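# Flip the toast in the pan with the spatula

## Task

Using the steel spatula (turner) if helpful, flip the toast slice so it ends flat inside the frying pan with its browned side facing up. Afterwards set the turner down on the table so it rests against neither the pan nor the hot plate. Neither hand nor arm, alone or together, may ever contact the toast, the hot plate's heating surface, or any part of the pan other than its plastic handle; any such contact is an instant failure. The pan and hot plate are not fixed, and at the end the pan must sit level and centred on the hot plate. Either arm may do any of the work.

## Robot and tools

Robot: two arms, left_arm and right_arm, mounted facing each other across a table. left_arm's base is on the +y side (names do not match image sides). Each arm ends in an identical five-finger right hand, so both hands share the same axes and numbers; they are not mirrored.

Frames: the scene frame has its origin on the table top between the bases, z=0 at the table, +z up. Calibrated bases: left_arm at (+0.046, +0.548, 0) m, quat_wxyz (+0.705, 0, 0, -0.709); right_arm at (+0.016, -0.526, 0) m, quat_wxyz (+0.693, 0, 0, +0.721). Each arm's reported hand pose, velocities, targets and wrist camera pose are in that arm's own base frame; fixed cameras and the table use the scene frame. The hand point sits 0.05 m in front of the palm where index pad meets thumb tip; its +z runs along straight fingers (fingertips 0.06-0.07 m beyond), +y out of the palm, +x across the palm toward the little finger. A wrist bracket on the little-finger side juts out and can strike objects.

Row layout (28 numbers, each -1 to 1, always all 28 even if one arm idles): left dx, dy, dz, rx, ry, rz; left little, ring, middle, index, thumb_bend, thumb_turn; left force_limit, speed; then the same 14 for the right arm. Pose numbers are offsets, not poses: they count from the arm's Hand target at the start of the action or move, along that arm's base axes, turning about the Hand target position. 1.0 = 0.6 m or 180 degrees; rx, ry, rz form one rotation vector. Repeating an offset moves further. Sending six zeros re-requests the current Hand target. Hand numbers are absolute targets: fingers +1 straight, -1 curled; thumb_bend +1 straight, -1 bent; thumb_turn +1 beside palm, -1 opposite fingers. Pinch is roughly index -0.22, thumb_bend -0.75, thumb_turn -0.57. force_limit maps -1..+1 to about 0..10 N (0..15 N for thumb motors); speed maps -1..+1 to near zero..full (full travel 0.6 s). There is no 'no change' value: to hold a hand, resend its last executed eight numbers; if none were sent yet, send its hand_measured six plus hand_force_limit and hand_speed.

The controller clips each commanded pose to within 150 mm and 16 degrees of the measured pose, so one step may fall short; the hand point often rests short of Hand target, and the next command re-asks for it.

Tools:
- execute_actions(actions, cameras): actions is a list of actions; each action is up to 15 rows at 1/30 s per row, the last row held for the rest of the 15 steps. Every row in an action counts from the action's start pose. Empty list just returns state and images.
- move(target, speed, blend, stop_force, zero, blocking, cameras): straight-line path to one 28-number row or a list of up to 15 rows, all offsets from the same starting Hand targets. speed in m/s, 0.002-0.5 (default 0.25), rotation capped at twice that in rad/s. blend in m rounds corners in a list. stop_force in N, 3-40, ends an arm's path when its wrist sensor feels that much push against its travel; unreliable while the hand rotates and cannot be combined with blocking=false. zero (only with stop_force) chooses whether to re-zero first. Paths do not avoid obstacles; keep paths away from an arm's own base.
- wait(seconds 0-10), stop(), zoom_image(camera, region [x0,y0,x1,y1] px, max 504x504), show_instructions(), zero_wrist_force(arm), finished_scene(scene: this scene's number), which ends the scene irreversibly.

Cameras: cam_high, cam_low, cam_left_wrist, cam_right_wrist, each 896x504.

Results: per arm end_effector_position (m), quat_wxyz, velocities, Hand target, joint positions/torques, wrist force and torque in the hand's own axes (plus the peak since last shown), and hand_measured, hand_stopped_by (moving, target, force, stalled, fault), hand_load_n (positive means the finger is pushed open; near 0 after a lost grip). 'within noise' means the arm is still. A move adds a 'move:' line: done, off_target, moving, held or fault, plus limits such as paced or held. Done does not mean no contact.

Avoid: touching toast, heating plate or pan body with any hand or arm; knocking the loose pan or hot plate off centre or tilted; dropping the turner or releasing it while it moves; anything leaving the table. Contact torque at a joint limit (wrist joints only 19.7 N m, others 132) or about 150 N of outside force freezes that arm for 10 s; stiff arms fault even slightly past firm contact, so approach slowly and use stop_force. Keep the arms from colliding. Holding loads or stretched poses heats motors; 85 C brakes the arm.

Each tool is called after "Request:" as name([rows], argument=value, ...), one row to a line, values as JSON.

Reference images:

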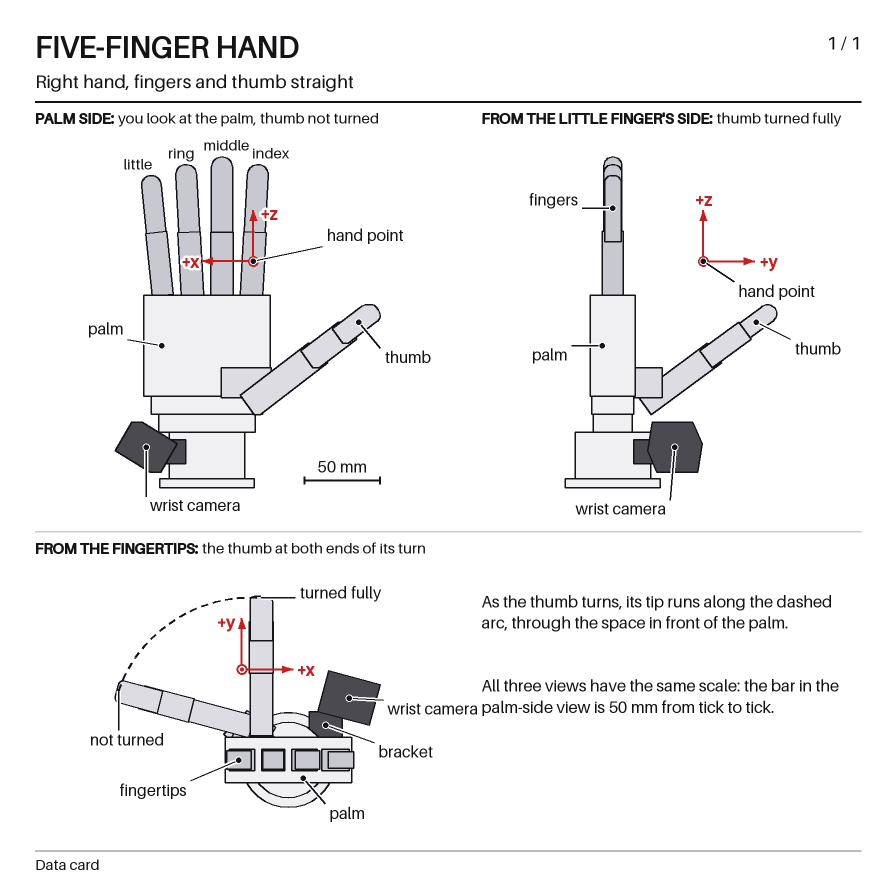

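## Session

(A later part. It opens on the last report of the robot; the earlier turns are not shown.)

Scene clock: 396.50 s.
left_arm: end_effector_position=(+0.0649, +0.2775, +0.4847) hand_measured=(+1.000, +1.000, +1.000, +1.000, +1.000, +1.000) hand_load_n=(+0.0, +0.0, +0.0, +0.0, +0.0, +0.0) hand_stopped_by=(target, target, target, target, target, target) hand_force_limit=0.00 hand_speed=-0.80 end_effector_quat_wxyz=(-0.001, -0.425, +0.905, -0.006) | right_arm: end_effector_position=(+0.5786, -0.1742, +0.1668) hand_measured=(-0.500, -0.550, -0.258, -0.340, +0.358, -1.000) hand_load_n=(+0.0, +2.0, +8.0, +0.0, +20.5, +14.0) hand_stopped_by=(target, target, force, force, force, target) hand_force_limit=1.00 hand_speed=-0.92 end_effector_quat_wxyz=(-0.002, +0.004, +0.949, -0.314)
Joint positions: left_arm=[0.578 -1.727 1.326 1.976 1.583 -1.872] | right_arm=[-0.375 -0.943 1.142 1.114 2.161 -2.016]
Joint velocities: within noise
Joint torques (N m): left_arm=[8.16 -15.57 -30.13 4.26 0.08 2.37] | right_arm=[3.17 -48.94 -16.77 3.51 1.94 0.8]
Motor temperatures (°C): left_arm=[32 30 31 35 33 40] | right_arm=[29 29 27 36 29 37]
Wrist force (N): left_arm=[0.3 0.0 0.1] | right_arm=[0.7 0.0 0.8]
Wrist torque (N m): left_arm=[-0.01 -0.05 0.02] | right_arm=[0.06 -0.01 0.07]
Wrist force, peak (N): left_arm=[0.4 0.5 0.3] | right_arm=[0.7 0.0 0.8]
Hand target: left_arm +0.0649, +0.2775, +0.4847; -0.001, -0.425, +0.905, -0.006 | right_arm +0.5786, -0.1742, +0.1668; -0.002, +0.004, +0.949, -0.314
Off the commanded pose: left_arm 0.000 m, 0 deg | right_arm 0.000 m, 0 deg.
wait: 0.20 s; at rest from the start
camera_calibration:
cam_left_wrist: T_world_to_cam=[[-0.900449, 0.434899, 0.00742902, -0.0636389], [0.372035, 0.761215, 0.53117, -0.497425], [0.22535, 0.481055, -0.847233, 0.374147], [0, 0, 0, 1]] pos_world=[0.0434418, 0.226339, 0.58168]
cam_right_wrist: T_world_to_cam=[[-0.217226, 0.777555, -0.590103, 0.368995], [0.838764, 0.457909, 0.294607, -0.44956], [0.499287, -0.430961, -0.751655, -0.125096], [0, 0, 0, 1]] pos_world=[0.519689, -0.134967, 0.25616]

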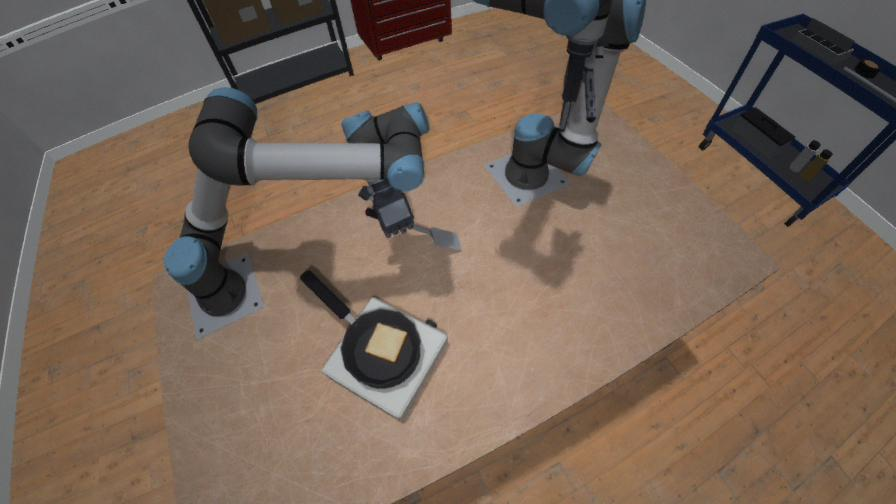

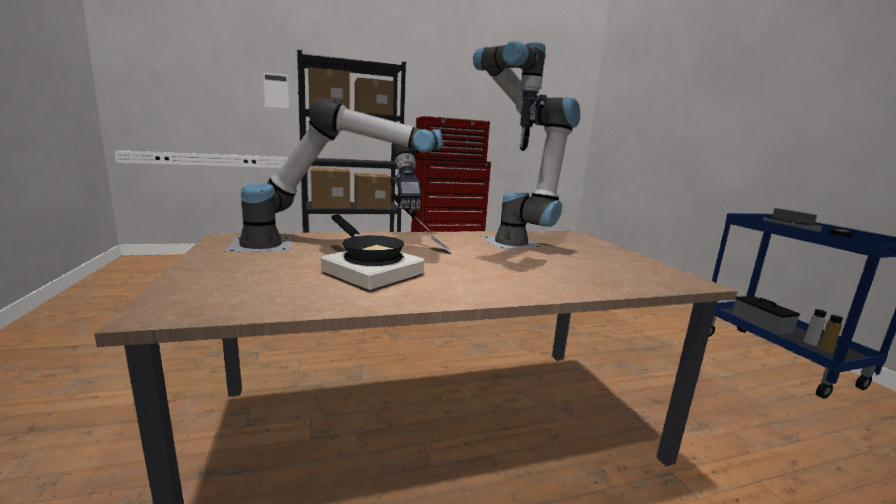

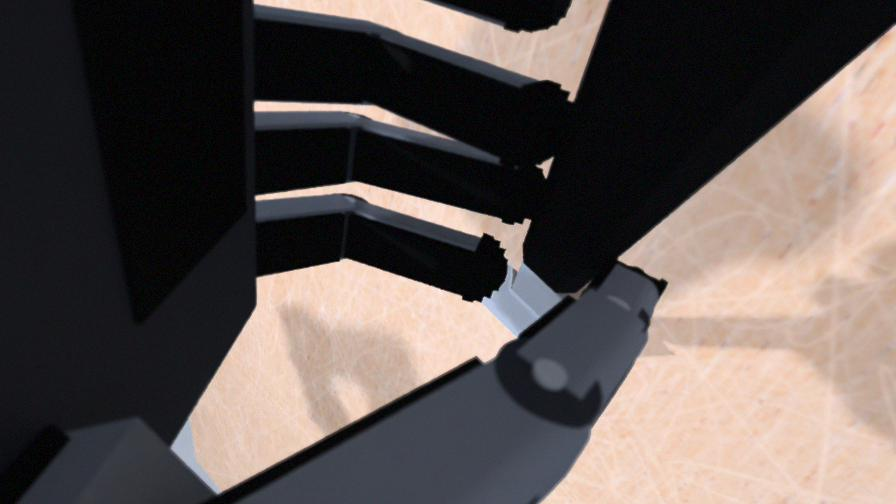

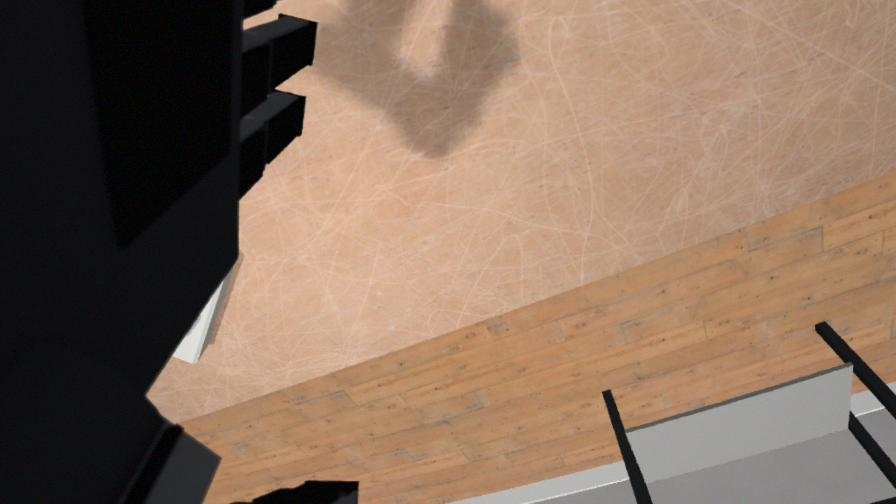

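Request:
move(target=[0,0,0,0,0,0,1,1,1,1,1,1,0,-0.8,0,0,-0.24,0,0,0,-0.5,-0.55,-0.55,-0.55,0.04,-1,1.0,-0.92], speed=0.03, stop_force=4)

Scene clock: 404.07 s.
left_arm: end_effector_position=(+0.0649, +0.2775, +0.4847) hand_measured=(+1.000, +1.000, +1.000, +1.000, +1.000, +1.000) hand_load_n=(+0.0, -0.5, +0.0, +0.0, +0.0, +0.0) hand_stopped_by=(target, target, target, target, target, target) hand_force_limit=0.00 hand_speed=-0.80 end_effector_quat_wxyz=(-0.001, -0.425, +0.905, -0.006) | right_arm: end_effector_position=(+0.5785, -0.1742, +0.0229) hand_measured=(-0.500, -0.550, -0.258, -0.340, +0.348, -1.000) hand_load_n=(+0.0, +0.0, +0.0, -1.0, +0.5, +0.0) hand_stopped_by=(target, target, force, force, force, target) hand_force_limit=1.00 hand_speed=-0.92 end_effector_quat_wxyz=(-0.002, +0.004, +0.949, -0.314)
Joint positions: left_arm=[0.578 -1.727 1.326 1.976 1.583 -1.872] | right_arm=[-0.375 -0.82 1.32 0.813 2.161 -2.016]
Joint velocities: within noise
Joint torques (N m): left_arm=[8.47 -15.47 -29.67 4.39 -0.03 2.12] | right_arm=[2.98 -57.53 -27.82 5.81 0.68 -0.84]
Motor temperatures (°C): left_arm=[32 30 31 35 33 40] | right_arm=[29 29 27 36 29 37]
Wrist force (N): left_arm=[0.1 0.1 0.1] | right_arm=[0.8 -2.3 -2.7]
Wrist torque (N m): left_arm=[0.01 -0.03 0.01] | right_arm=[-0.01 -0.10 0.09]
Wrist force, peak (N): left_arm=[-0.2 0.6 0.4] | right_arm=[0.6 -4.8 -5.9]
Hand target: left_arm +0.0649, +0.2775, +0.4847; -0.001, -0.425, +0.905, -0.006 | right_arm +0.5785, -0.1742, +0.0229; -0.002, +0.004, +0.949, -0.314
Off the commanded pose: left_arm 0.000 m, 0 deg | right_arm 0.000 m, 0 deg.
move: contact (right_arm)
camera_calibration:
cam_left_wrist: T_world_to_cam=[[-0.900448, 0.434899, 0.00742895, -0.0636389], [0.372035, 0.761215, 0.53117, -0.497425], [0.22535, 0.481055, -0.847233, 0.374147], [0, 0, 0, 1]] pos_world=[0.0434418, 0.226339, 0.58168]
cam_right_wrist: T_world_to_cam=[[-0.217225, 0.777568, -0.590086, 0.284073], [0.838779, 0.45789, 0.294595, -0.407173], [0.499262, -0.430958, -0.751673, -0.233236], [0, 0, 0, 1]] pos_world=[0.519682, -0.134961, 0.112261]

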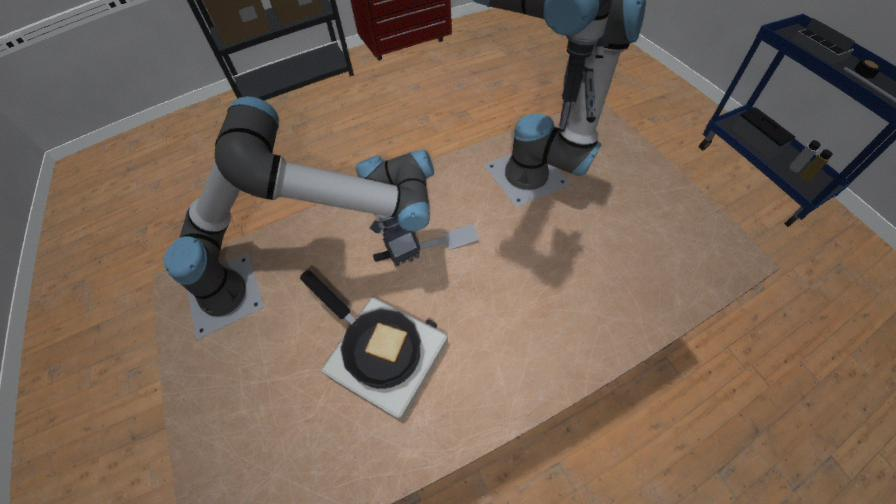

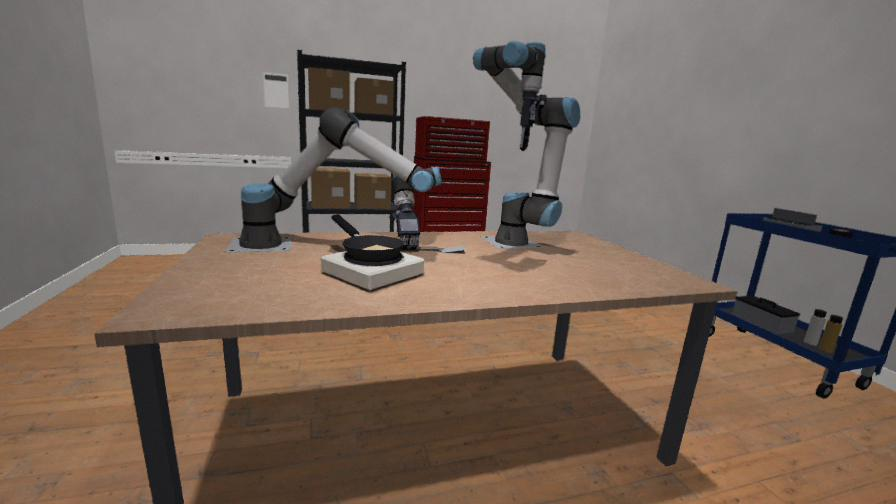

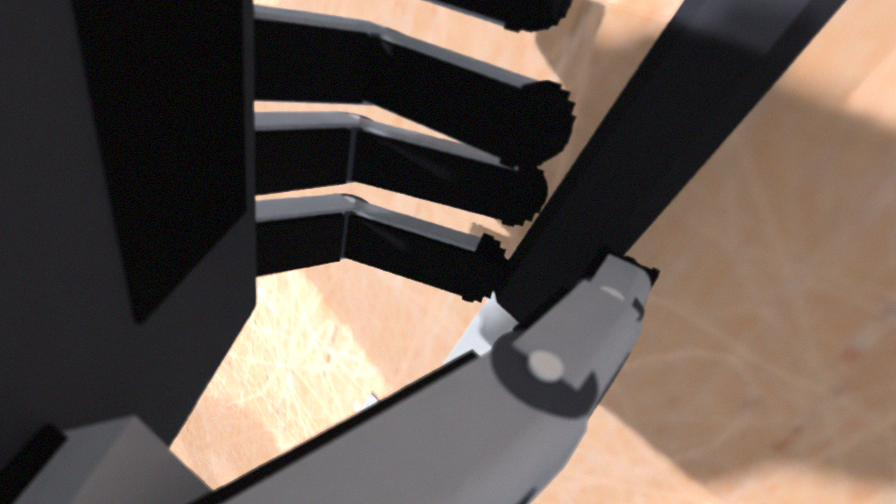

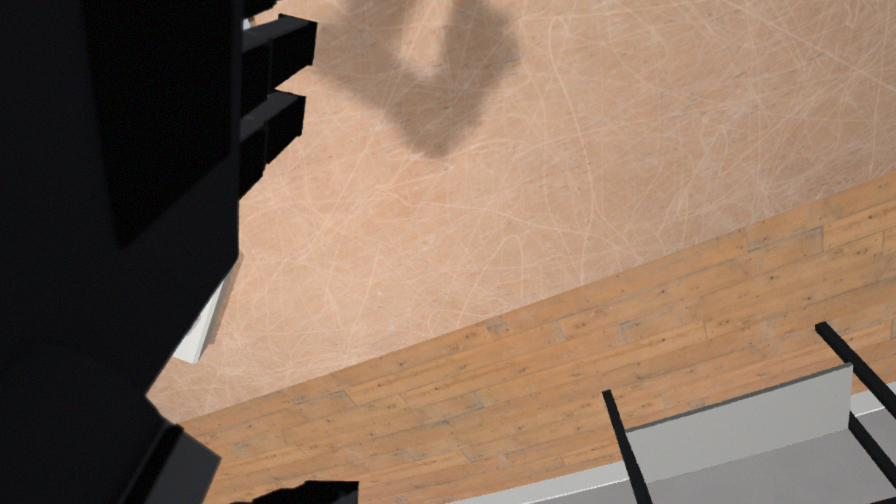

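Request:
execute_actions([
  [[0,0,0,0,0,0,1,1,1,1,1,1,0,-0.8,0,0,0,0,0,0,-0.5,0.0,0.05,0.0,0.62,-1,1.0,-0.7]],
  [[0,0,0,0,0,0,1,1,1,1,1,1,0,-0.8,0,0,0,0,0,0,-0.5,0.0,0.05,0.0,0.62,-1,1.0,-0.7]],
], cameras=["cam_left_wrist","cam_high"])

Request:
zoom_image(camera="cam_high", region=[330, 170, 530, 290])

Scene clock: 406.30 s.
left_arm: end_effector_position=(+0.0649, +0.2775, +0.4847) hand_measured=(+1.000, +1.000, +1.000, +1.000, +1.000, +1.000) hand_load_n=(+0.0, +0.0, +0.0, +0.0, +0.0, +0.0) hand_stopped_by=(target, target, target, target, target, target) hand_force_limit=0.00 hand_speed=-0.80 end_effector_quat_wxyz=(-0.001, -0.425, +0.905, -0.006) | right_arm: end_effector_position=(+0.5785, -0.1742, +0.0229) hand_measured=(-0.500, +0.000, -0.056, +0.000, +0.620, -1.000) hand_load_n=(+0.0, +0.5, -17.0, +0.0, +0.0, +0.0) hand_stopped_by=(target, target, stalled, target, target, target) hand_force_limit=1.00 hand_speed=-0.70 end_effector_quat_wxyz=(-0.002, +0.004, +0.949, -0.314)
Joint positions: left_arm=[0.578 -1.727 1.326 1.976 1.583 -1.872] | right_arm=[-0.375 -0.82 1.32 0.813 2.161 -2.016]
Joint velocities: within noise
Joint torques (N m): left_arm=[8.12 -16.01 -31.51 4.5 0.25 2.1] | right_arm=[2.05 -44.08 -24.11 0.94 0.76 -0.72]
Motor temperatures (°C): left_arm=[32 30 31 35 33 40] | right_arm=[29 29 27 36 29 37]
Wrist force (N): left_arm=[0.3 0.2 0.4] | right_arm=[0.2 -1.8 -11.1]
Wrist torque (N m): left_arm=[0.00 -0.06 0.03] | right_arm=[-0.05 0.13 0.07]
Wrist force, peak (N): left_arm=[0.4 0.5 0.3] | right_arm=[0.4 -1.9 -12.4]
Hand target: left_arm +0.0649, +0.2775, +0.4847; -0.001, -0.425, +0.905, -0.006 | right_arm +0.5785, -0.1742, +0.0229; -0.002, +0.004, +0.949, -0.314
Off the commanded pose: left_arm 0.000 m, 0 deg | right_arm 0.000 m, 0 deg.
Step readings (end_effector_position of left_arm | right_arm):
0: (+0.0649, +0.2775, +0.4847) | (+0.5785, -0.1742, +0.0229)
1: (+0.0649, +0.2775, +0.4847) | (+0.5785, -0.1742, +0.0229)
2: (+0.0649, +0.2775, +0.4847) | (+0.5785, -0.1742, +0.0229)
4: (+0.0649, +0.2775, +0.4847) | (+0.5785, -0.1742, +0.0229)
8: (+0.0649, +0.2775, +0.4847) | (+0.5785, -0.1742, +0.0229)
15: (+0.0649, +0.2775, +0.4847) | (+0.5785, -0.1742, +0.0229)
16: (+0.0649, +0.2775, +0.4847) | (+0.5785, -0.1742, +0.0230)
17: (+0.0649, +0.2775, +0.4847) | (+0.5785, -0.1742, +0.0230)
19: (+0.0649, +0.2775, +0.4847) | (+0.5785, -0.1742, +0.0230)
23: (+0.0649, +0.2775, +0.4847) | (+0.5785, -0.1742, +0.0230)
30: (+0.0649, +0.2775, +0.4847) | (+0.5785, -0.1742, +0.0230)
camera_calibration:
cam_left_wrist: T_world_to_cam=[[-0.900448, 0.434899, 0.00742905, -0.063639], [0.372035, 0.761215, 0.53117, -0.497425], [0.22535, 0.481055, -0.847233, 0.374147], [0, 0, 0, 1]] pos_world=[0.0434418, 0.226339, 0.58168]
Images, in order (width x height): cam_high 896x504, cam_left_wrist 896x504.

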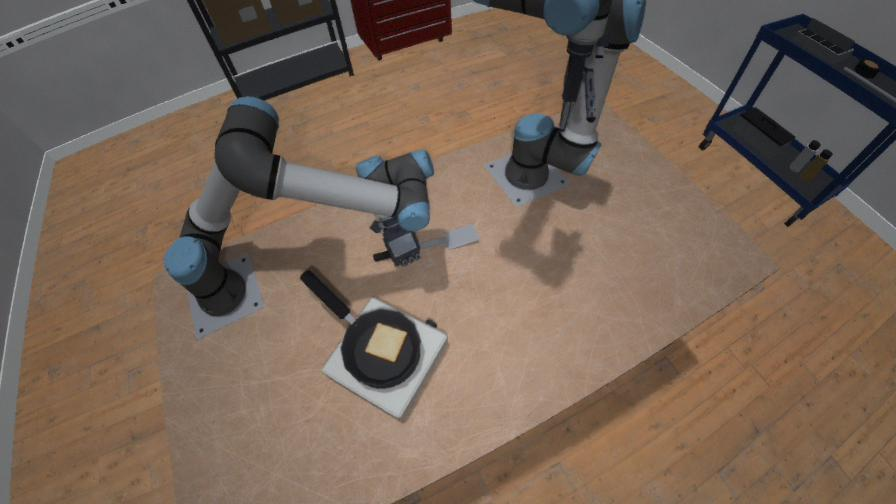

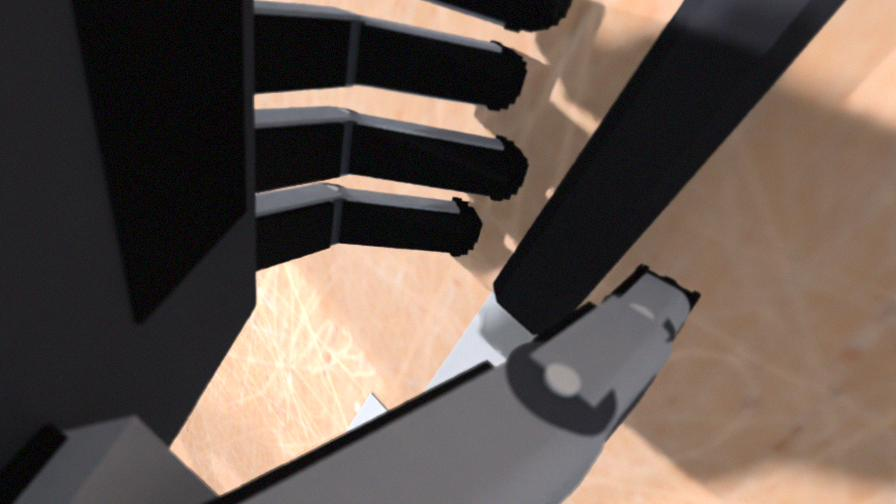

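Scaled by 2.520 from the camera's 896x504 image, which has a finer 1280x720 frame.

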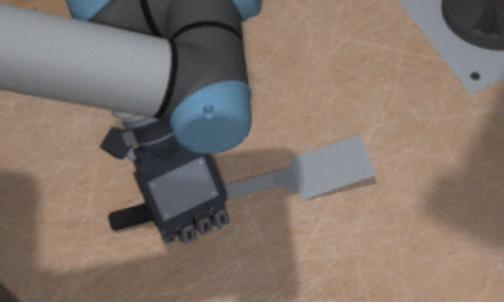

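Request:
move(target=[0,0,0,0,0,0,1,1,1,1,1,1,0,-0.8,0,0,0.0333,0,0,0,-0.5,0.0,-0.1,0.0,0.8,-1,1.0,-0.7], speed=0.05, cameras=["cam_left_wrist","cam_high"])

Request:
zoom_image(camera="cam_high", region=[330, 170, 530, 290])

Scene clock: 417.63 s.
left_arm: end_effector_position=(+0.0649, +0.2775, +0.4847) hand_measured=(+1.000, +1.000, +1.000, +1.000, +1.000, +1.000) hand_load_n=(-0.5, +0.0, +0.0, +0.0, +0.0, +0.0) hand_stopped_by=(target, target, target, target, target, target) hand_force_limit=0.00 hand_speed=-0.80 end_effector_quat_wxyz=(-0.001, -0.425, +0.905, -0.006) | right_arm: end_effector_position=(+0.5786, -0.1742, +0.0430) hand_measured=(-0.500, +0.000, -0.100, +0.000, +0.800, -1.000) hand_load_n=(+0.0, +0.0, +0.0, +0.0, +0.0, +0.0) hand_stopped_by=(target, target, target, target, target, target) hand_force_limit=1.00 hand_speed=-0.70 end_effector_quat_wxyz=(-0.002, +0.004, +0.949, -0.314)
Joint positions: left_arm=[0.578 -1.727 1.326 1.976 1.583 -1.872] | right_arm=[-0.375 -0.843 1.304 0.852 2.161 -2.016]
Joint velocities: within noise
Joint torques (N m): left_arm=[8.61 -14.89 -31.31 4.35 0.25 2.06] | right_arm=[2.08 -45.11 -13.54 0.24 0.44 -0.27]
Motor temperatures (°C): left_arm=[32 30 31 35 33 40] | right_arm=[29 29 27 36 29 37]
Wrist force (N): left_arm=[0.3 0.2 0.1] | right_arm=[0.7 -1.1 -0.6]
Wrist torque (N m): left_arm=[0.03 -0.05 0.03] | right_arm=[0.04 -0.10 0.09]
Wrist force, peak (N): left_arm=[0.4 0.1 0.6] | right_arm=[0.1 -2.0 -11.9]
Hand target: left_arm +0.0649, +0.2775, +0.4847; -0.001, -0.425, +0.905, -0.006 | right_arm +0.5785, -0.1742, +0.0429; -0.002, +0.004, +0.949, -0.314
Off the commanded pose: left_arm 0.000 m, 0 deg | right_arm 0.000 m, 0 deg.
move: done
camera_calibration:
cam_left_wrist: T_world_to_cam=[[-0.900448, 0.434899, 0.00742916, -0.063639], [0.372035, 0.761215, 0.53117, -0.497425], [0.22535, 0.481055, -0.847233, 0.374147], [0, 0, 0, 1]] pos_world=[0.0434418, 0.226339, 0.58168]
Images, in order (width x height): cam_high 896x504, cam_left_wrist 896x504.

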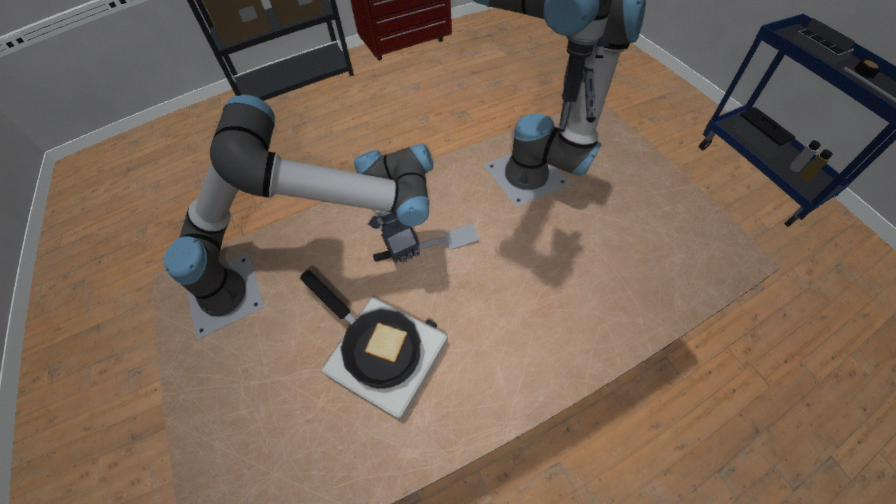

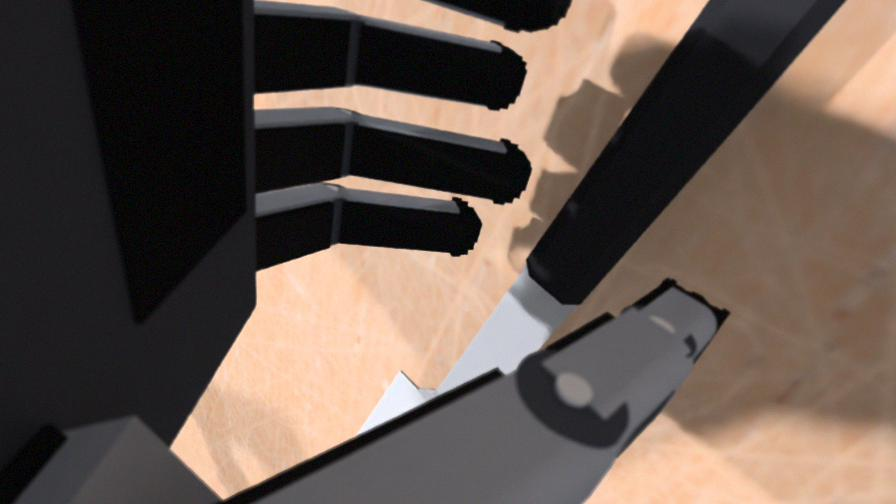

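Scaled by 2.520 from the camera's 896x504 image, which has a finer 1280x720 frame.

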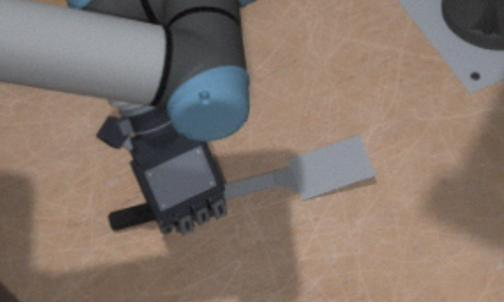

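Request:
move(target=[0,0,0,0,0,0,1,1,1,1,1,1,0,-0.8,-0.0277,0.0082,0.0,0,0,-0.0639,-0.5,0.3,0.3,0.3,0.8,-1,1.0,-0.7], speed=0.06, cameras=["cam_left_wrist","cam_high"])

Scene clock: 423.20 s.
left_arm: end_effector_position=(+0.0649, +0.2775, +0.4847) hand_measured=(+1.000, +1.000, +1.000, +1.000, +1.000, +1.000) hand_load_n=(+0.0, +0.0, +0.0, +0.0, +0.0, +0.0) hand_stopped_by=(target, target, target, target, target, target) hand_force_limit=0.00 hand_speed=-0.80 end_effector_quat_wxyz=(-0.001, -0.425, +0.905, -0.006) | right_arm: end_effector_position=(+0.5619, -0.1692, +0.0429) hand_measured=(-0.500, +0.300, +0.300, +0.300, +0.800, -1.000) hand_load_n=(+0.0, +0.0, +0.0, +0.0, +0.0, +0.0) hand_stopped_by=(target, target, target, target, target, target) hand_force_limit=1.00 hand_speed=-0.70 end_effector_quat_wxyz=(-0.034, +0.099, +0.944, -0.312)
Joint positions: left_arm=[0.578 -1.727 1.326 1.976 1.583 -1.872] | right_arm=[-0.357 -0.813 1.293 0.985 2.201 -1.754]
Joint velocities: within noise
Joint torques (N m): left_arm=[7.75 -15.58 -31.47 4.02 0 2.19] | right_arm=[1.85 -55.28 -26.79 0.85 0.38 -1.03]
Motor temperatures (°C): left_arm=[32 30 31 35 33 40] | right_arm=[29 29 27 36 29 37]
Wrist force (N): left_arm=[0.0 0.2 0.3] | right_arm=[0.6 -0.7 0.0]
Wrist torque (N m): left_arm=[0.01 -0.01 0.01] | right_arm=[0.04 -0.11 0.12]
Wrist force, peak (N): left_arm=[0.3 0.4 0.6] | right_arm=[0.9 -1.3 -0.7]
Hand target: left_arm +0.0649, +0.2775, +0.4847; -0.001, -0.425, +0.905, -0.006 | right_arm +0.5619, -0.1693, +0.0429; -0.034, +0.099, +0.944, -0.312
Off the commanded pose: left_arm 0.000 m, 0 deg | right_arm 0.000 m, 0 deg.
move: done
camera_calibration:
cam_left_wrist: T_world_to_cam=[[-0.900448, 0.434899, 0.00742916, -0.0636391], [0.372035, 0.761215, 0.53117, -0.497425], [0.22535, 0.481055, -0.847233, 0.374147], [0, 0, 0, 1]] pos_world=[0.0434418, 0.226339, 0.58168]
Images, in order (width x height): cam_high 896x504, cam_left_wrist 896x504.

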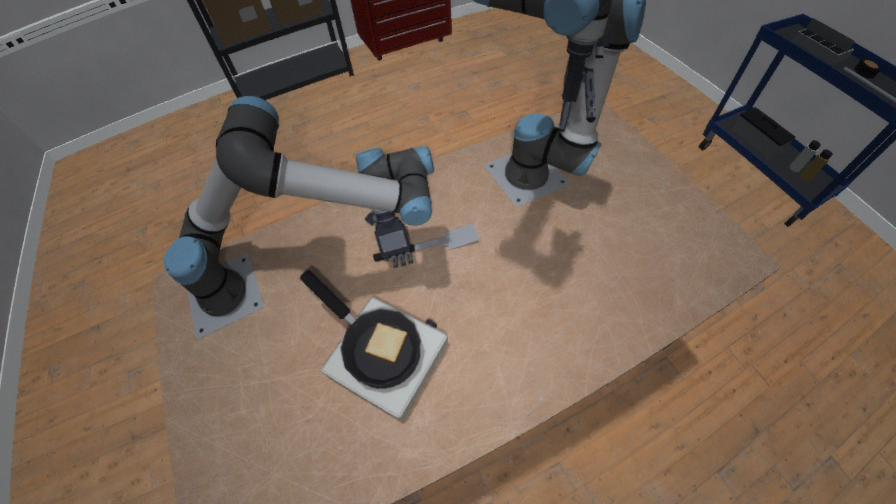

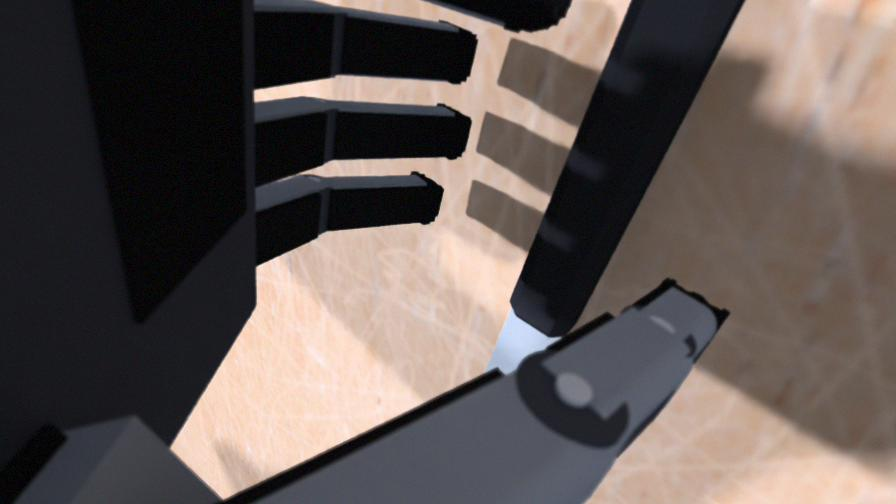

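Request:
move(target=[0,0,0,0,0,0,1,1,1,1,1,1,0,-0.8,0,0,-0.0437,0,0,0,-0.5,-0.1,-0.2,-0.1,0.8,-1,1.0,-0.7], speed=0.02, stop_force=4, cameras=["cam_left_wrist","cam_high"])

Scene clock: 426.63 s.
left_arm: end_effector_position=(+0.0649, +0.2775, +0.4847) hand_measured=(+1.000, +1.000, +1.000, +1.000, +1.000, +1.000) hand_load_n=(+0.0, +0.0, +0.0, +0.0, +0.0, +0.0) hand_stopped_by=(target, target, target, target, target, target) hand_force_limit=0.00 hand_speed=-0.80 end_effector_quat_wxyz=(-0.001, -0.425, +0.905, -0.006) | right_arm: end_effector_position=(+0.5619, -0.1693, +0.0189) hand_measured=(-0.500, -0.100, -0.200, -0.100, +0.800, -1.000) hand_load_n=(+0.0, -1.5, +0.0, +0.0, +0.0, +0.0) hand_stopped_by=(target, target, target, target, target, target) hand_force_limit=1.00 hand_speed=-0.70 end_effector_quat_wxyz=(-0.034, +0.099, +0.944, -0.312)
Joint positions: left_arm=[0.578 -1.727 1.326 1.976 1.583 -1.872] | right_arm=[-0.358 -0.785 1.31 0.939 2.201 -1.754]
Joint velocities: within noise
Joint torques (N m): left_arm=[8.86 -14.21 -31.09 4.25 0.15 1.89] | right_arm=[-4.29 -55.87 -26.36 6.12 -0.28 0.57]
Motor temperatures (°C): left_arm=[32 30 31 35 33 40] | right_arm=[29 29 27 36 29 37]
Wrist force (N): left_arm=[0.0 0.2 0.1] | right_arm=[0.2 -4.4 -2.8]
Wrist torque (N m): left_arm=[0.03 0.00 0.01] | right_arm=[0.05 0.03 -0.03]
Wrist force, peak (N): left_arm=[0.7 0.2 0.0] | right_arm=[-1.6 -10.1 -10.5]
Hand target: left_arm +0.0649, +0.2775, +0.4847; -0.001, -0.425, +0.905, -0.006 | right_arm +0.5619, -0.1693, +0.0189; -0.034, +0.099, +0.944, -0.312 (not the last commanded pose)
Off the commanded pose: left_arm 0.000 m, 0 deg | right_arm 0.002 m, 0 deg.
move: contact (right_arm)
camera_calibration:
cam_left_wrist: T_world_to_cam=[[-0.900448, 0.434899, 0.00742912, -0.0636391], [0.372035, 0.761215, 0.53117, -0.497425], [0.22535, 0.481055, -0.847233, 0.374147], [0, 0, 0, 1]] pos_world=[0.0434418, 0.226339, 0.58168]
Images, in order (width x height): cam_high 896x504, cam_left_wrist 896x504.

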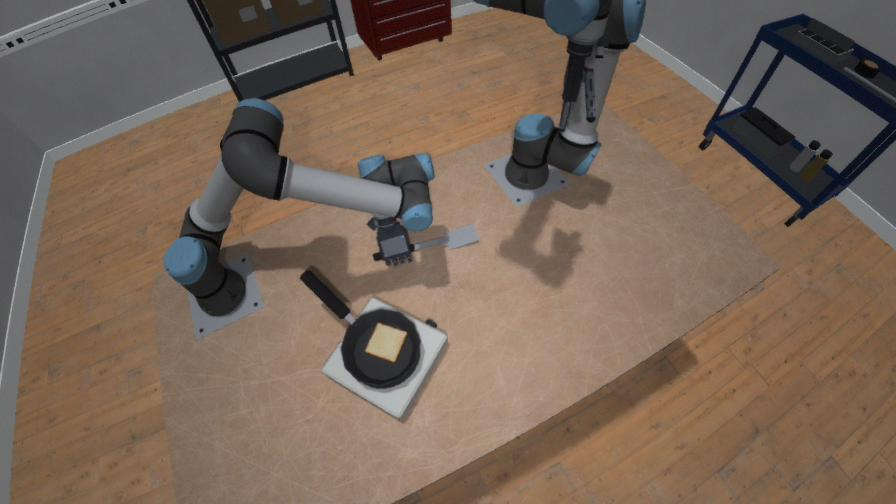

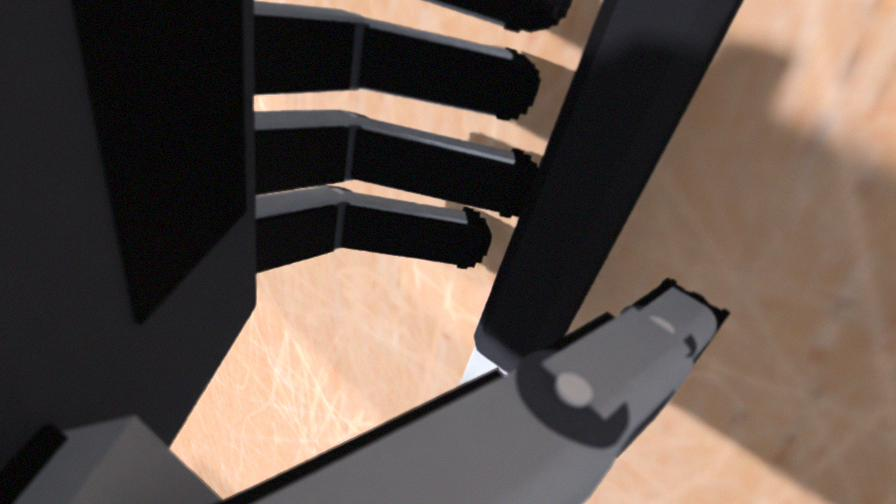

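Request:
execute_actions([
  [[0,0,0,0,0,0,1,1,1,1,1,1,0,-0.8,0,0,0,0,0,0,-0.5,-0.1,-0.2,-0.1,0.3,-1,-0.8,-0.85]],
  [[0,0,0,0,0,0,1,1,1,1,1,1,0,-0.8,0,0,0,0,0,0,-0.5,-0.1,-0.2,-0.1,0.3,-1,-0.8,-0.85]],
  [[0,0,0,0,0,0,1,1,1,1,1,1,0,-0.8,0,0,0,0,0,0,-0.5,-0.1,-0.2,-0.1,0.3,-1,-0.8,-0.85]],
  [[0,0,0,0,0,0,1,1,1,1,1,1,0,-0.8,0,0,0,0,0,0,-0.5,-0.1,-0.2,-0.1,0.3,-1,-0.8,-0.85]],
], cameras=["cam_left_wrist"])

Scene clock: 431.83 s.
left_arm: end_effector_position=(+0.0649, +0.2775, +0.4847) hand_measured=(+1.000, +1.000, +1.000, +1.000, +1.000, +1.000) hand_load_n=(+0.0, +0.0, +0.0, +0.0, +0.0, +0.0) hand_stopped_by=(target, target, target, target, target, target) hand_force_limit=0.00 hand_speed=-0.80 end_effector_quat_wxyz=(-0.001, -0.425, +0.905, -0.006) | right_arm: end_effector_position=(+0.5619, -0.1693, +0.0189) hand_measured=(-0.500, -0.100, -0.200, -0.100, +0.334, -1.000) hand_load_n=(+0.0, -1.5, +0.5, +0.0, +1.5, +0.0) hand_stopped_by=(target, target, target, target, force, target) hand_force_limit=-0.80 hand_speed=-0.85 end_effector_quat_wxyz=(-0.034, +0.099, +0.944, -0.312)
Joint positions: left_arm=[0.578 -1.727 1.326 1.976 1.583 -1.872] | right_arm=[-0.358 -0.785 1.31 0.939 2.201 -1.754]
Joint velocities: within noise
Joint torques (N m): left_arm=[7.97 -15.5 -30.66 4.19 0.16 1.99] | right_arm=[-3.53 -56.22 -23.63 3.52 -0.07 0.61]
Motor temperatures (°C): left_arm=[32 30 31 35 33 40] | right_arm=[29 29 27 36 29 37]
Wrist force (N): left_arm=[0.1 0.1 0.3] | right_arm=[0.3 -4.3 -2.7]
Wrist torque (N m): left_arm=[0.00 -0.04 0.01] | right_arm=[0.03 0.02 -0.04]
Wrist force, peak (N): left_arm=[0.7 0.3 0.0] | right_arm=[0.3 -4.6 -2.7]
Hand target: left_arm +0.0649, +0.2775, +0.4847; -0.001, -0.425, +0.905, -0.006 | right_arm +0.5619, -0.1693, +0.0189; -0.034, +0.099, +0.944, -0.312
Off the commanded pose: left_arm 0.000 m, 0 deg | right_arm 0.000 m, 0 deg.
Step readings (end_effector_position of left_arm | right_arm):
0: (+0.0649, +0.2775, +0.4847) | (+0.5619, -0.1693, +0.0189)
1: (+0.0649, +0.2775, +0.4847) | (+0.5619, -0.1693, +0.0189)
2: (+0.0649, +0.2775, +0.4847) | (+0.5619, -0.1693, +0.0189)
4: (+0.0649, +0.2775, +0.4847) | (+0.5619, -0.1693, +0.0189)
8: (+0.0649, +0.2775, +0.4847) | (+0.5619, -0.1693, +0.0189)
15: (+0.0649, +0.2775, +0.4847) | (+0.5619, -0.1693, +0.0189)
16: (+0.0649, +0.2775, +0.4847) | (+0.5619, -0.1693, +0.0189)
17: (+0.0649, +0.2775, +0.4847) | (+0.5619, -0.1693, +0.0189)
19: (+0.0649, +0.2775, +0.4847) | (+0.5619, -0.1693, +0.0189)
23: (+0.0649, +0.2775, +0.4847) | (+0.5619, -0.1693, +0.0189)
30: (+0.0649, +0.2775, +0.4847) | (+0.5619, -0.1693, +0.0189)
31: (+0.0649, +0.2775, +0.4847) | (+0.5619, -0.1693, +0.0189)
32: (+0.0649, +0.2775, +0.4847) | (+0.5619, -0.1693, +0.0189)
34: (+0.0649, +0.2775, +0.4847) | (+0.5619, -0.1693, +0.0189)
38: (+0.0649, +0.2775, +0.4847) | (+0.5619, -0.1693, +0.0189)
45: (+0.0649, +0.2775, +0.4847) | (+0.5619, -0.1693, +0.0189)
46: (+0.0649, +0.2775, +0.4847) | (+0.5619, -0.1693, +0.0189)
47: (+0.0649, +0.2775, +0.4847) | (+0.5619, -0.1693, +0.0189)
49: (+0.0649, +0.2775, +0.4847) | (+0.5619, -0.1693, +0.0189)
53: (+0.0649, +0.2775, +0.4847) | (+0.5619, -0.1693, +0.0189)
60: (+0.0649, +0.2775, +0.4847) | (+0.5619, -0.1693, +0.0189)
camera_calibration:
cam_left_wrist: T_world_to_cam=[[-0.900448, 0.4349, 0.00742917, -0.0636391], [0.372035, 0.761215, 0.53117, -0.497425], [0.22535, 0.481055, -0.847233, 0.374147], [0, 0, 0, 1]] pos_world=[0.0434418, 0.226339, 0.58168]
Images, in order (width x height): cam_left_wrist 896x504.

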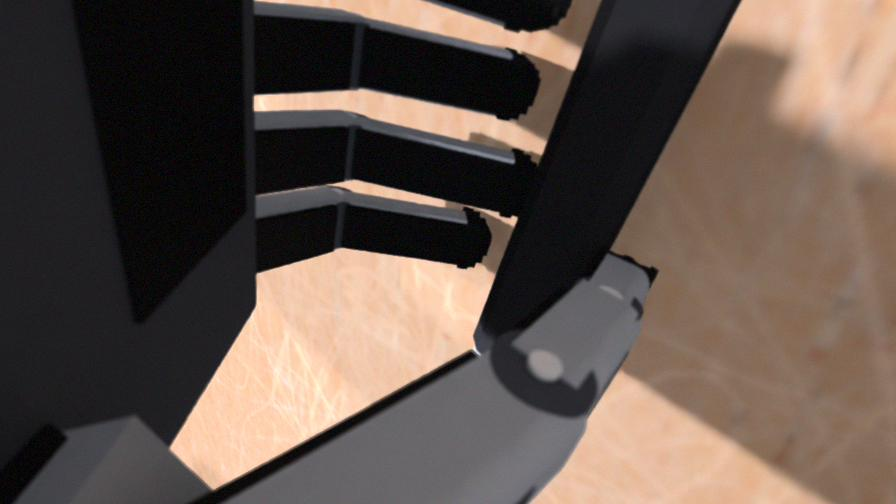

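Request:
execute_actions([
  [[0,0,0,0,0,0,1,1,1,1,1,1,0,-0.8,0,0,0,0,0,0,-0.5,-0.1,-0.51,-0.51,0.3,-1,-0.5,-0.9]],
  [[0,0,0,0,0,0,1,1,1,1,1,1,0,-0.8,0,0,0,0,0,0,-0.5,-0.1,-0.51,-0.51,0.3,-1,-0.5,-0.9]],
  [[0,0,0,0,0,0,1,1,1,1,1,1,0,-0.8,0,0,0,0,0,0,-0.5,-0.1,-0.51,-0.51,0.3,-1,-0.5,-0.9]],
  [[0,0,0,0,0,0,1,1,1,1,1,1,0,-0.8,0,0,0,0,0,0,-0.5,-0.1,-0.51,-0.51,0.3,-1,-0.5,-0.9]],
], cameras=["cam_left_wrist"])

Scene clock: 435.70 s.
left_arm: end_effector_position=(+0.0649, +0.2775, +0.4847) hand_measured=(+1.000, +1.000, +1.000, +1.000, +1.000, +1.000) hand_load_n=(+0.0, +0.0, +0.0, +0.0, +0.0, -0.5) hand_stopped_by=(target, target, target, target, target, target) hand_force_limit=0.00 hand_speed=-0.80 end_effector_quat_wxyz=(-0.001, -0.425, +0.905, -0.006) | right_arm: end_effector_position=(+0.5619, -0.1693, +0.0189) hand_measured=(-0.500, -0.100, -0.204, -0.276, +0.334, -1.000) hand_load_n=(+0.5, -1.5, +1.0, +3.0, +3.0, +0.0) hand_stopped_by=(target, target, force, force, force, target) hand_force_limit=-0.50 hand_speed=-0.90 end_effector_quat_wxyz=(-0.034, +0.099, +0.944, -0.312)
Joint positions: left_arm=[0.578 -1.727 1.326 1.976 1.583 -1.872] | right_arm=[-0.358 -0.785 1.31 0.939 2.201 -1.754]
Joint velocities: within noise
Joint torques (N m): left_arm=[8.33 -13.34 -31.55 4.02 0.24 2.03] | right_arm=[-4.73 -56.72 -20.92 1.61 0.05 0.95]
Motor temperatures (°C): left_arm=[32 30 31 35 33 40] | right_arm=[29 29 27 36 29 37]
Wrist force (N): left_arm=[0.4 0.0 0.1] | right_arm=[0.3 -4.1 -2.1]
Wrist torque (N m): left_arm=[0.01 -0.07 0.03] | right_arm=[0.03 0.03 -0.02]
Wrist force, peak (N): left_arm=[0.4 0.5 0.4] | right_arm=[0.4 -4.3 -3.0]
Hand target: left_arm +0.0649, +0.2775, +0.4847; -0.001, -0.425, +0.905, -0.006 | right_arm +0.5619, -0.1693, +0.0189; -0.034, +0.099, +0.944, -0.312
Off the commanded pose: left_arm 0.000 m, 0 deg | right_arm 0.000 m, 0 deg.
Step readings (end_effector_position of left_arm | right_arm):
0: (+0.0649, +0.2775, +0.4847) | (+0.5619, -0.1693, +0.0189)
1: (+0.0649, +0.2775, +0.4847) | (+0.5619, -0.1693, +0.0189)
2: (+0.0649, +0.2775, +0.4847) | (+0.5619, -0.1693, +0.0189)
4: (+0.0649, +0.2775, +0.4847) | (+0.5619, -0.1693, +0.0189)
8: (+0.0649, +0.2775, +0.4847) | (+0.5619, -0.1693, +0.0189)
15: (+0.0649, +0.2775, +0.4847) | (+0.5619, -0.1693, +0.0189)
16: (+0.0649, +0.2775, +0.4847) | (+0.5619, -0.1693, +0.0189)
17: (+0.0649, +0.2775, +0.4847) | (+0.5619, -0.1693, +0.0189)
19: (+0.0649, +0.2775, +0.4847) | (+0.5619, -0.1693, +0.0189)
23: (+0.0649, +0.2775, +0.4847) | (+0.5619, -0.1693, +0.0189)
30: (+0.0649, +0.2775, +0.4847) | (+0.5619, -0.1693, +0.0189)
31: (+0.0649, +0.2775, +0.4847) | (+0.5619, -0.1693, +0.0189)
32: (+0.0649, +0.2775, +0.4847) | (+0.5619, -0.1693, +0.0189)
34: (+0.0649, +0.2775, +0.4847) | (+0.5619, -0.1693, +0.0189)
38: (+0.0649, +0.2775, +0.4847) | (+0.5619, -0.1693, +0.0189)
45: (+0.0649, +0.2775, +0.4847) | (+0.5619, -0.1693, +0.0189)
46: (+0.0649, +0.2775, +0.4847) | (+0.5619, -0.1693, +0.0189)
47: (+0.0649, +0.2775, +0.4847) | (+0.5619, -0.1693, +0.0189)
49: (+0.0649, +0.2775, +0.4847) | (+0.5619, -0.1693, +0.0189)
53: (+0.0649, +0.2775, +0.4847) | (+0.5619, -0.1693, +0.0189)
60: (+0.0649, +0.2775, +0.4847) | (+0.5619, -0.1693, +0.0189)
camera_calibration:
cam_left_wrist: T_world_to_cam=[[-0.900448, 0.434899, 0.00742917, -0.0636391], [0.372035, 0.761215, 0.53117, -0.497425], [0.22535, 0.481055, -0.847233, 0.374147], [0, 0, 0, 1]] pos_world=[0.0434418, 0.226339, 0.58168]
Images, in order (width x height): cam_left_wrist 896x504.

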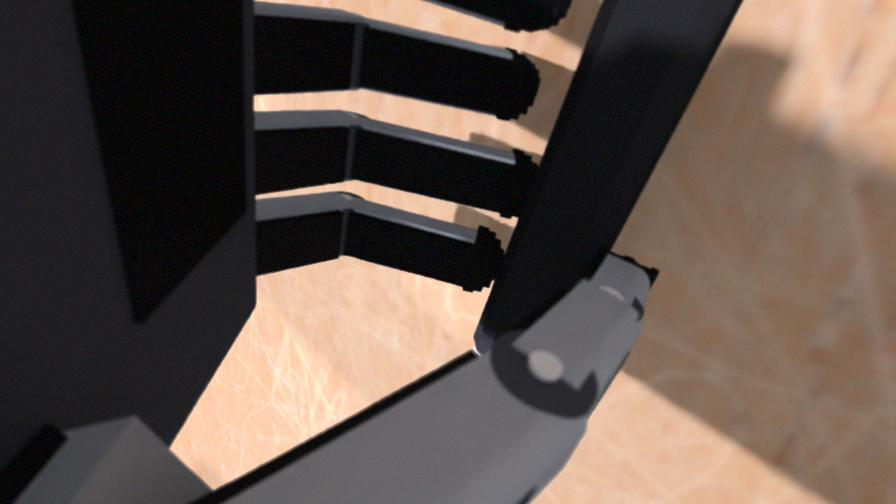

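Request:
execute_actions([
  [[0,0,0,0,0,0,1,1,1,1,1,1,0,-0.8,0,0,0,0,0,0,-0.5,-0.51,-0.51,-0.51,0.3,-1,-0.6,-0.9]],
  [[0,0,0,0,0,0,1,1,1,1,1,1,0,-0.8,0,0,0,0,0,0,-0.5,-0.51,-0.51,-0.51,0.3,-1,-0.6,-0.9]],
  [[0,0,0,0,0,0,1,1,1,1,1,1,0,-0.8,0,0,0,0,0,0,-0.5,-0.51,-0.51,-0.51,0.3,-1,-0.6,-0.9]],
  [[0,0,0,0,0,0,1,1,1,1,1,1,0,-0.8,0,0,0,0,0,0,-0.5,-0.51,-0.52,-0.52,0.24,-1,0,-0.9]],
  [[0,0,0,0,0,0,1,1,1,1,1,1,0,-0.8,0,0,0,0,0,0,-0.5,-0.51,-0.52,-0.52,0.24,-1,0,-0.9]],
  [[0,0,0,0,0,0,1,1,1,1,1,1,0,-0.8,0,0,0,0,0,0,-0.5,-0.51,-0.53,-0.53,0.2,-1,0.5,-0.9]],
  [[0,0,0,0,0,0,1,1,1,1,1,1,0,-0.8,0,0,0,0,0,0,-0.5,-0.51,-0.53,-0.53,0.2,-1,0.5,-0.9]],
], cameras=["cam_left_wrist"])

Scene clock: 441.23 s.
left_arm: end_effector_position=(+0.0649, +0.2775, +0.4847) hand_measured=(+1.000, +1.000, +1.000, +1.000, +1.000, +1.000) hand_load_n=(+0.0, +0.0, +0.0, +0.0, +0.0, +0.0) hand_stopped_by=(target, target, target, target, target, target) hand_force_limit=0.00 hand_speed=-0.80 end_effector_quat_wxyz=(-0.001, -0.425, +0.905, -0.006) | right_arm: end_effector_position=(+0.5619, -0.1693, +0.0189) hand_measured=(-0.500, -0.322, -0.228, -0.318, +0.338, -1.000) hand_load_n=(+0.0, +0.0, +5.0, +9.0, +14.5, +0.0) hand_stopped_by=(target, force, force, force, force, target) hand_force_limit=0.50 hand_speed=-0.90 end_effector_quat_wxyz=(-0.034, +0.099, +0.944, -0.312)
Joint positions: left_arm=[0.578 -1.727 1.326 1.976 1.583 -1.872] | right_arm=[-0.358 -0.785 1.31 0.939 2.201 -1.754]
Joint velocities: within noise
Joint torques (N m): left_arm=[8.46 -15.28 -30.58 4.03 0.39 1.99] | right_arm=[-3.91 -57.97 -18.3 0.87 0.15 0.92]
Motor temperatures (°C): left_arm=[32 30 31 35 33 40] | right_arm=[29 29 27 36 29 37]
Wrist force (N): left_arm=[0.2 0.4 0.3] | right_arm=[0.5 -1.4 -0.7]
Wrist torque (N m): left_arm=[0.04 -0.04 0.03] | right_arm=[-0.07 -0.02 0.10]
Wrist force, peak (N): left_arm=[0.6 0.5 0.1] | right_arm=[0.3 -4.2 -2.1]
Hand target: left_arm +0.0649, +0.2775, +0.4847; -0.001, -0.425, +0.905, -0.006 | right_arm +0.5619, -0.1693, +0.0189; -0.034, +0.099, +0.944, -0.312
Off the commanded pose: left_arm 0.000 m, 0 deg | right_arm 0.000 m, 0 deg.
Step readings (end_effector_position of left_arm | right_arm):
0: (+0.0649, +0.2775, +0.4847) | (+0.5619, -0.1693, +0.0189)
1: (+0.0649, +0.2775, +0.4847) | (+0.5619, -0.1693, +0.0189)
2: (+0.0649, +0.2775, +0.4847) | (+0.5619, -0.1693, +0.0189)
4: (+0.0649, +0.2775, +0.4847) | (+0.5619, -0.1693, +0.0189)
8: (+0.0649, +0.2775, +0.4847) | (+0.5619, -0.1693, +0.0189)
15: (+0.0649, +0.2775, +0.4847) | (+0.5619, -0.1693, +0.0189)
16: (+0.0649, +0.2775, +0.4847) | (+0.5619, -0.1693, +0.0189)
17: (+0.0649, +0.2775, +0.4847) | (+0.5619, -0.1693, +0.0189)
19: (+0.0649, +0.2775, +0.4847) | (+0.5619, -0.1693, +0.0189)
23: (+0.0649, +0.2775, +0.4847) | (+0.5619, -0.1693, +0.0189)
30: (+0.0649, +0.2775, +0.4847) | (+0.5619, -0.1693, +0.0189)
31: (+0.0649, +0.2775, +0.4847) | (+0.5619, -0.1693, +0.0189)
32: (+0.0649, +0.2775, +0.4847) | (+0.5619, -0.1693, +0.0189)
34: (+0.0649, +0.2775, +0.4847) | (+0.5619, -0.1693, +0.0189)
38: (+0.0649, +0.2775, +0.4847) | (+0.5619, -0.1693, +0.0189)
45: (+0.0649, +0.2775, +0.4847) | (+0.5619, -0.1693, +0.0189)
46: (+0.0649, +0.2775, +0.4847) | (+0.5619, -0.1693, +0.0189)
47: (+0.0649, +0.2775, +0.4847) | (+0.5619, -0.1693, +0.0189)
49: (+0.0649, +0.2775, +0.4847) | (+0.5619, -0.1693, +0.0189)
53: (+0.0649, +0.2775, +0.4847) | (+0.5619, -0.1693, +0.0189)
60: (+0.0649, +0.2775, +0.4847) | (+0.5619, -0.1693, +0.0189)
61: (+0.0649, +0.2775, +0.4847) | (+0.5619, -0.1693, +0.0189)
62: (+0.0649, +0.2775, +0.4847) | (+0.5619, -0.1693, +0.0189)
64: (+0.0649, +0.2775, +0.4847) | (+0.5619, -0.1693, +0.0189)
68: (+0.0649, +0.2775, +0.4847) | (+0.5619, -0.1693, +0.0189)
75: (+0.0649, +0.2775, +0.4847) | (+0.5619, -0.1693, +0.0189)
76: (+0.0649, +0.2775, +0.4847) | (+0.5619, -0.1693, +0.0189)
77: (+0.0649, +0.2775, +0.4847) | (+0.5619, -0.1693, +0.0189)
79: (+0.0649, +0.2775, +0.4847) | (+0.5619, -0.1693, +0.0189)
83: (+0.0649, +0.2775, +0.4847) | (+0.5619, -0.1693, +0.0189)
90: (+0.0649, +0.2775, +0.4847) | (+0.5619, -0.1693, +0.0189)
91: (+0.0649, +0.2775, +0.4847) | (+0.5619, -0.1693, +0.0189)
92: (+0.0649, +0.2775, +0.4847) | (+0.5619, -0.1693, +0.0189)
94: (+0.0649, +0.2775, +0.4847) | (+0.5619, -0.1693, +0.0189)
98: (+0.0649, +0.2775, +0.4847) | (+0.5619, -0.1693, +0.0189)
105: (+0.0649, +0.2775, +0.4847) | (+0.5619, -0.1693, +0.0189)
camera_calibration:
cam_left_wrist: T_world_to_cam=[[-0.900448, 0.434899, 0.00742932, -0.0636392], [0.372035, 0.761215, 0.53117, -0.497425], [0.22535, 0.481055, -0.847233, 0.374147], [0, 0, 0, 1]] pos_world=[0.0434418, 0.226339, 0.58168]
Images, in order (width x height): cam_left_wrist 896x504.

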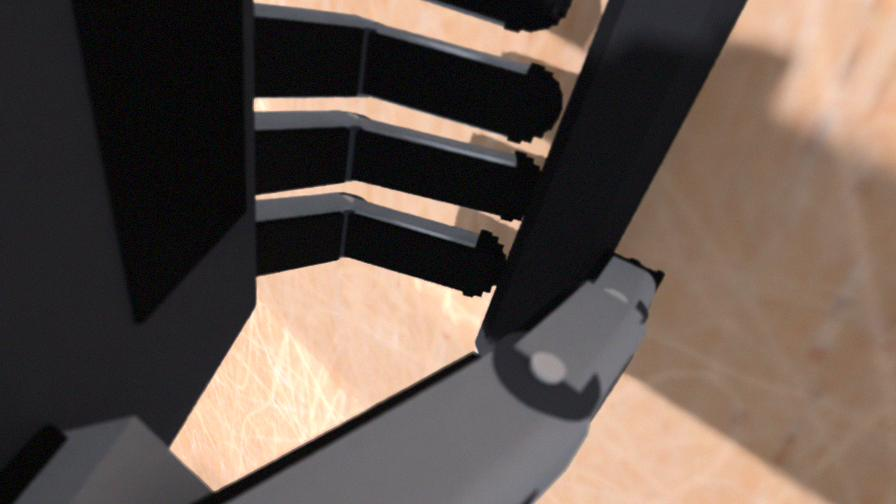

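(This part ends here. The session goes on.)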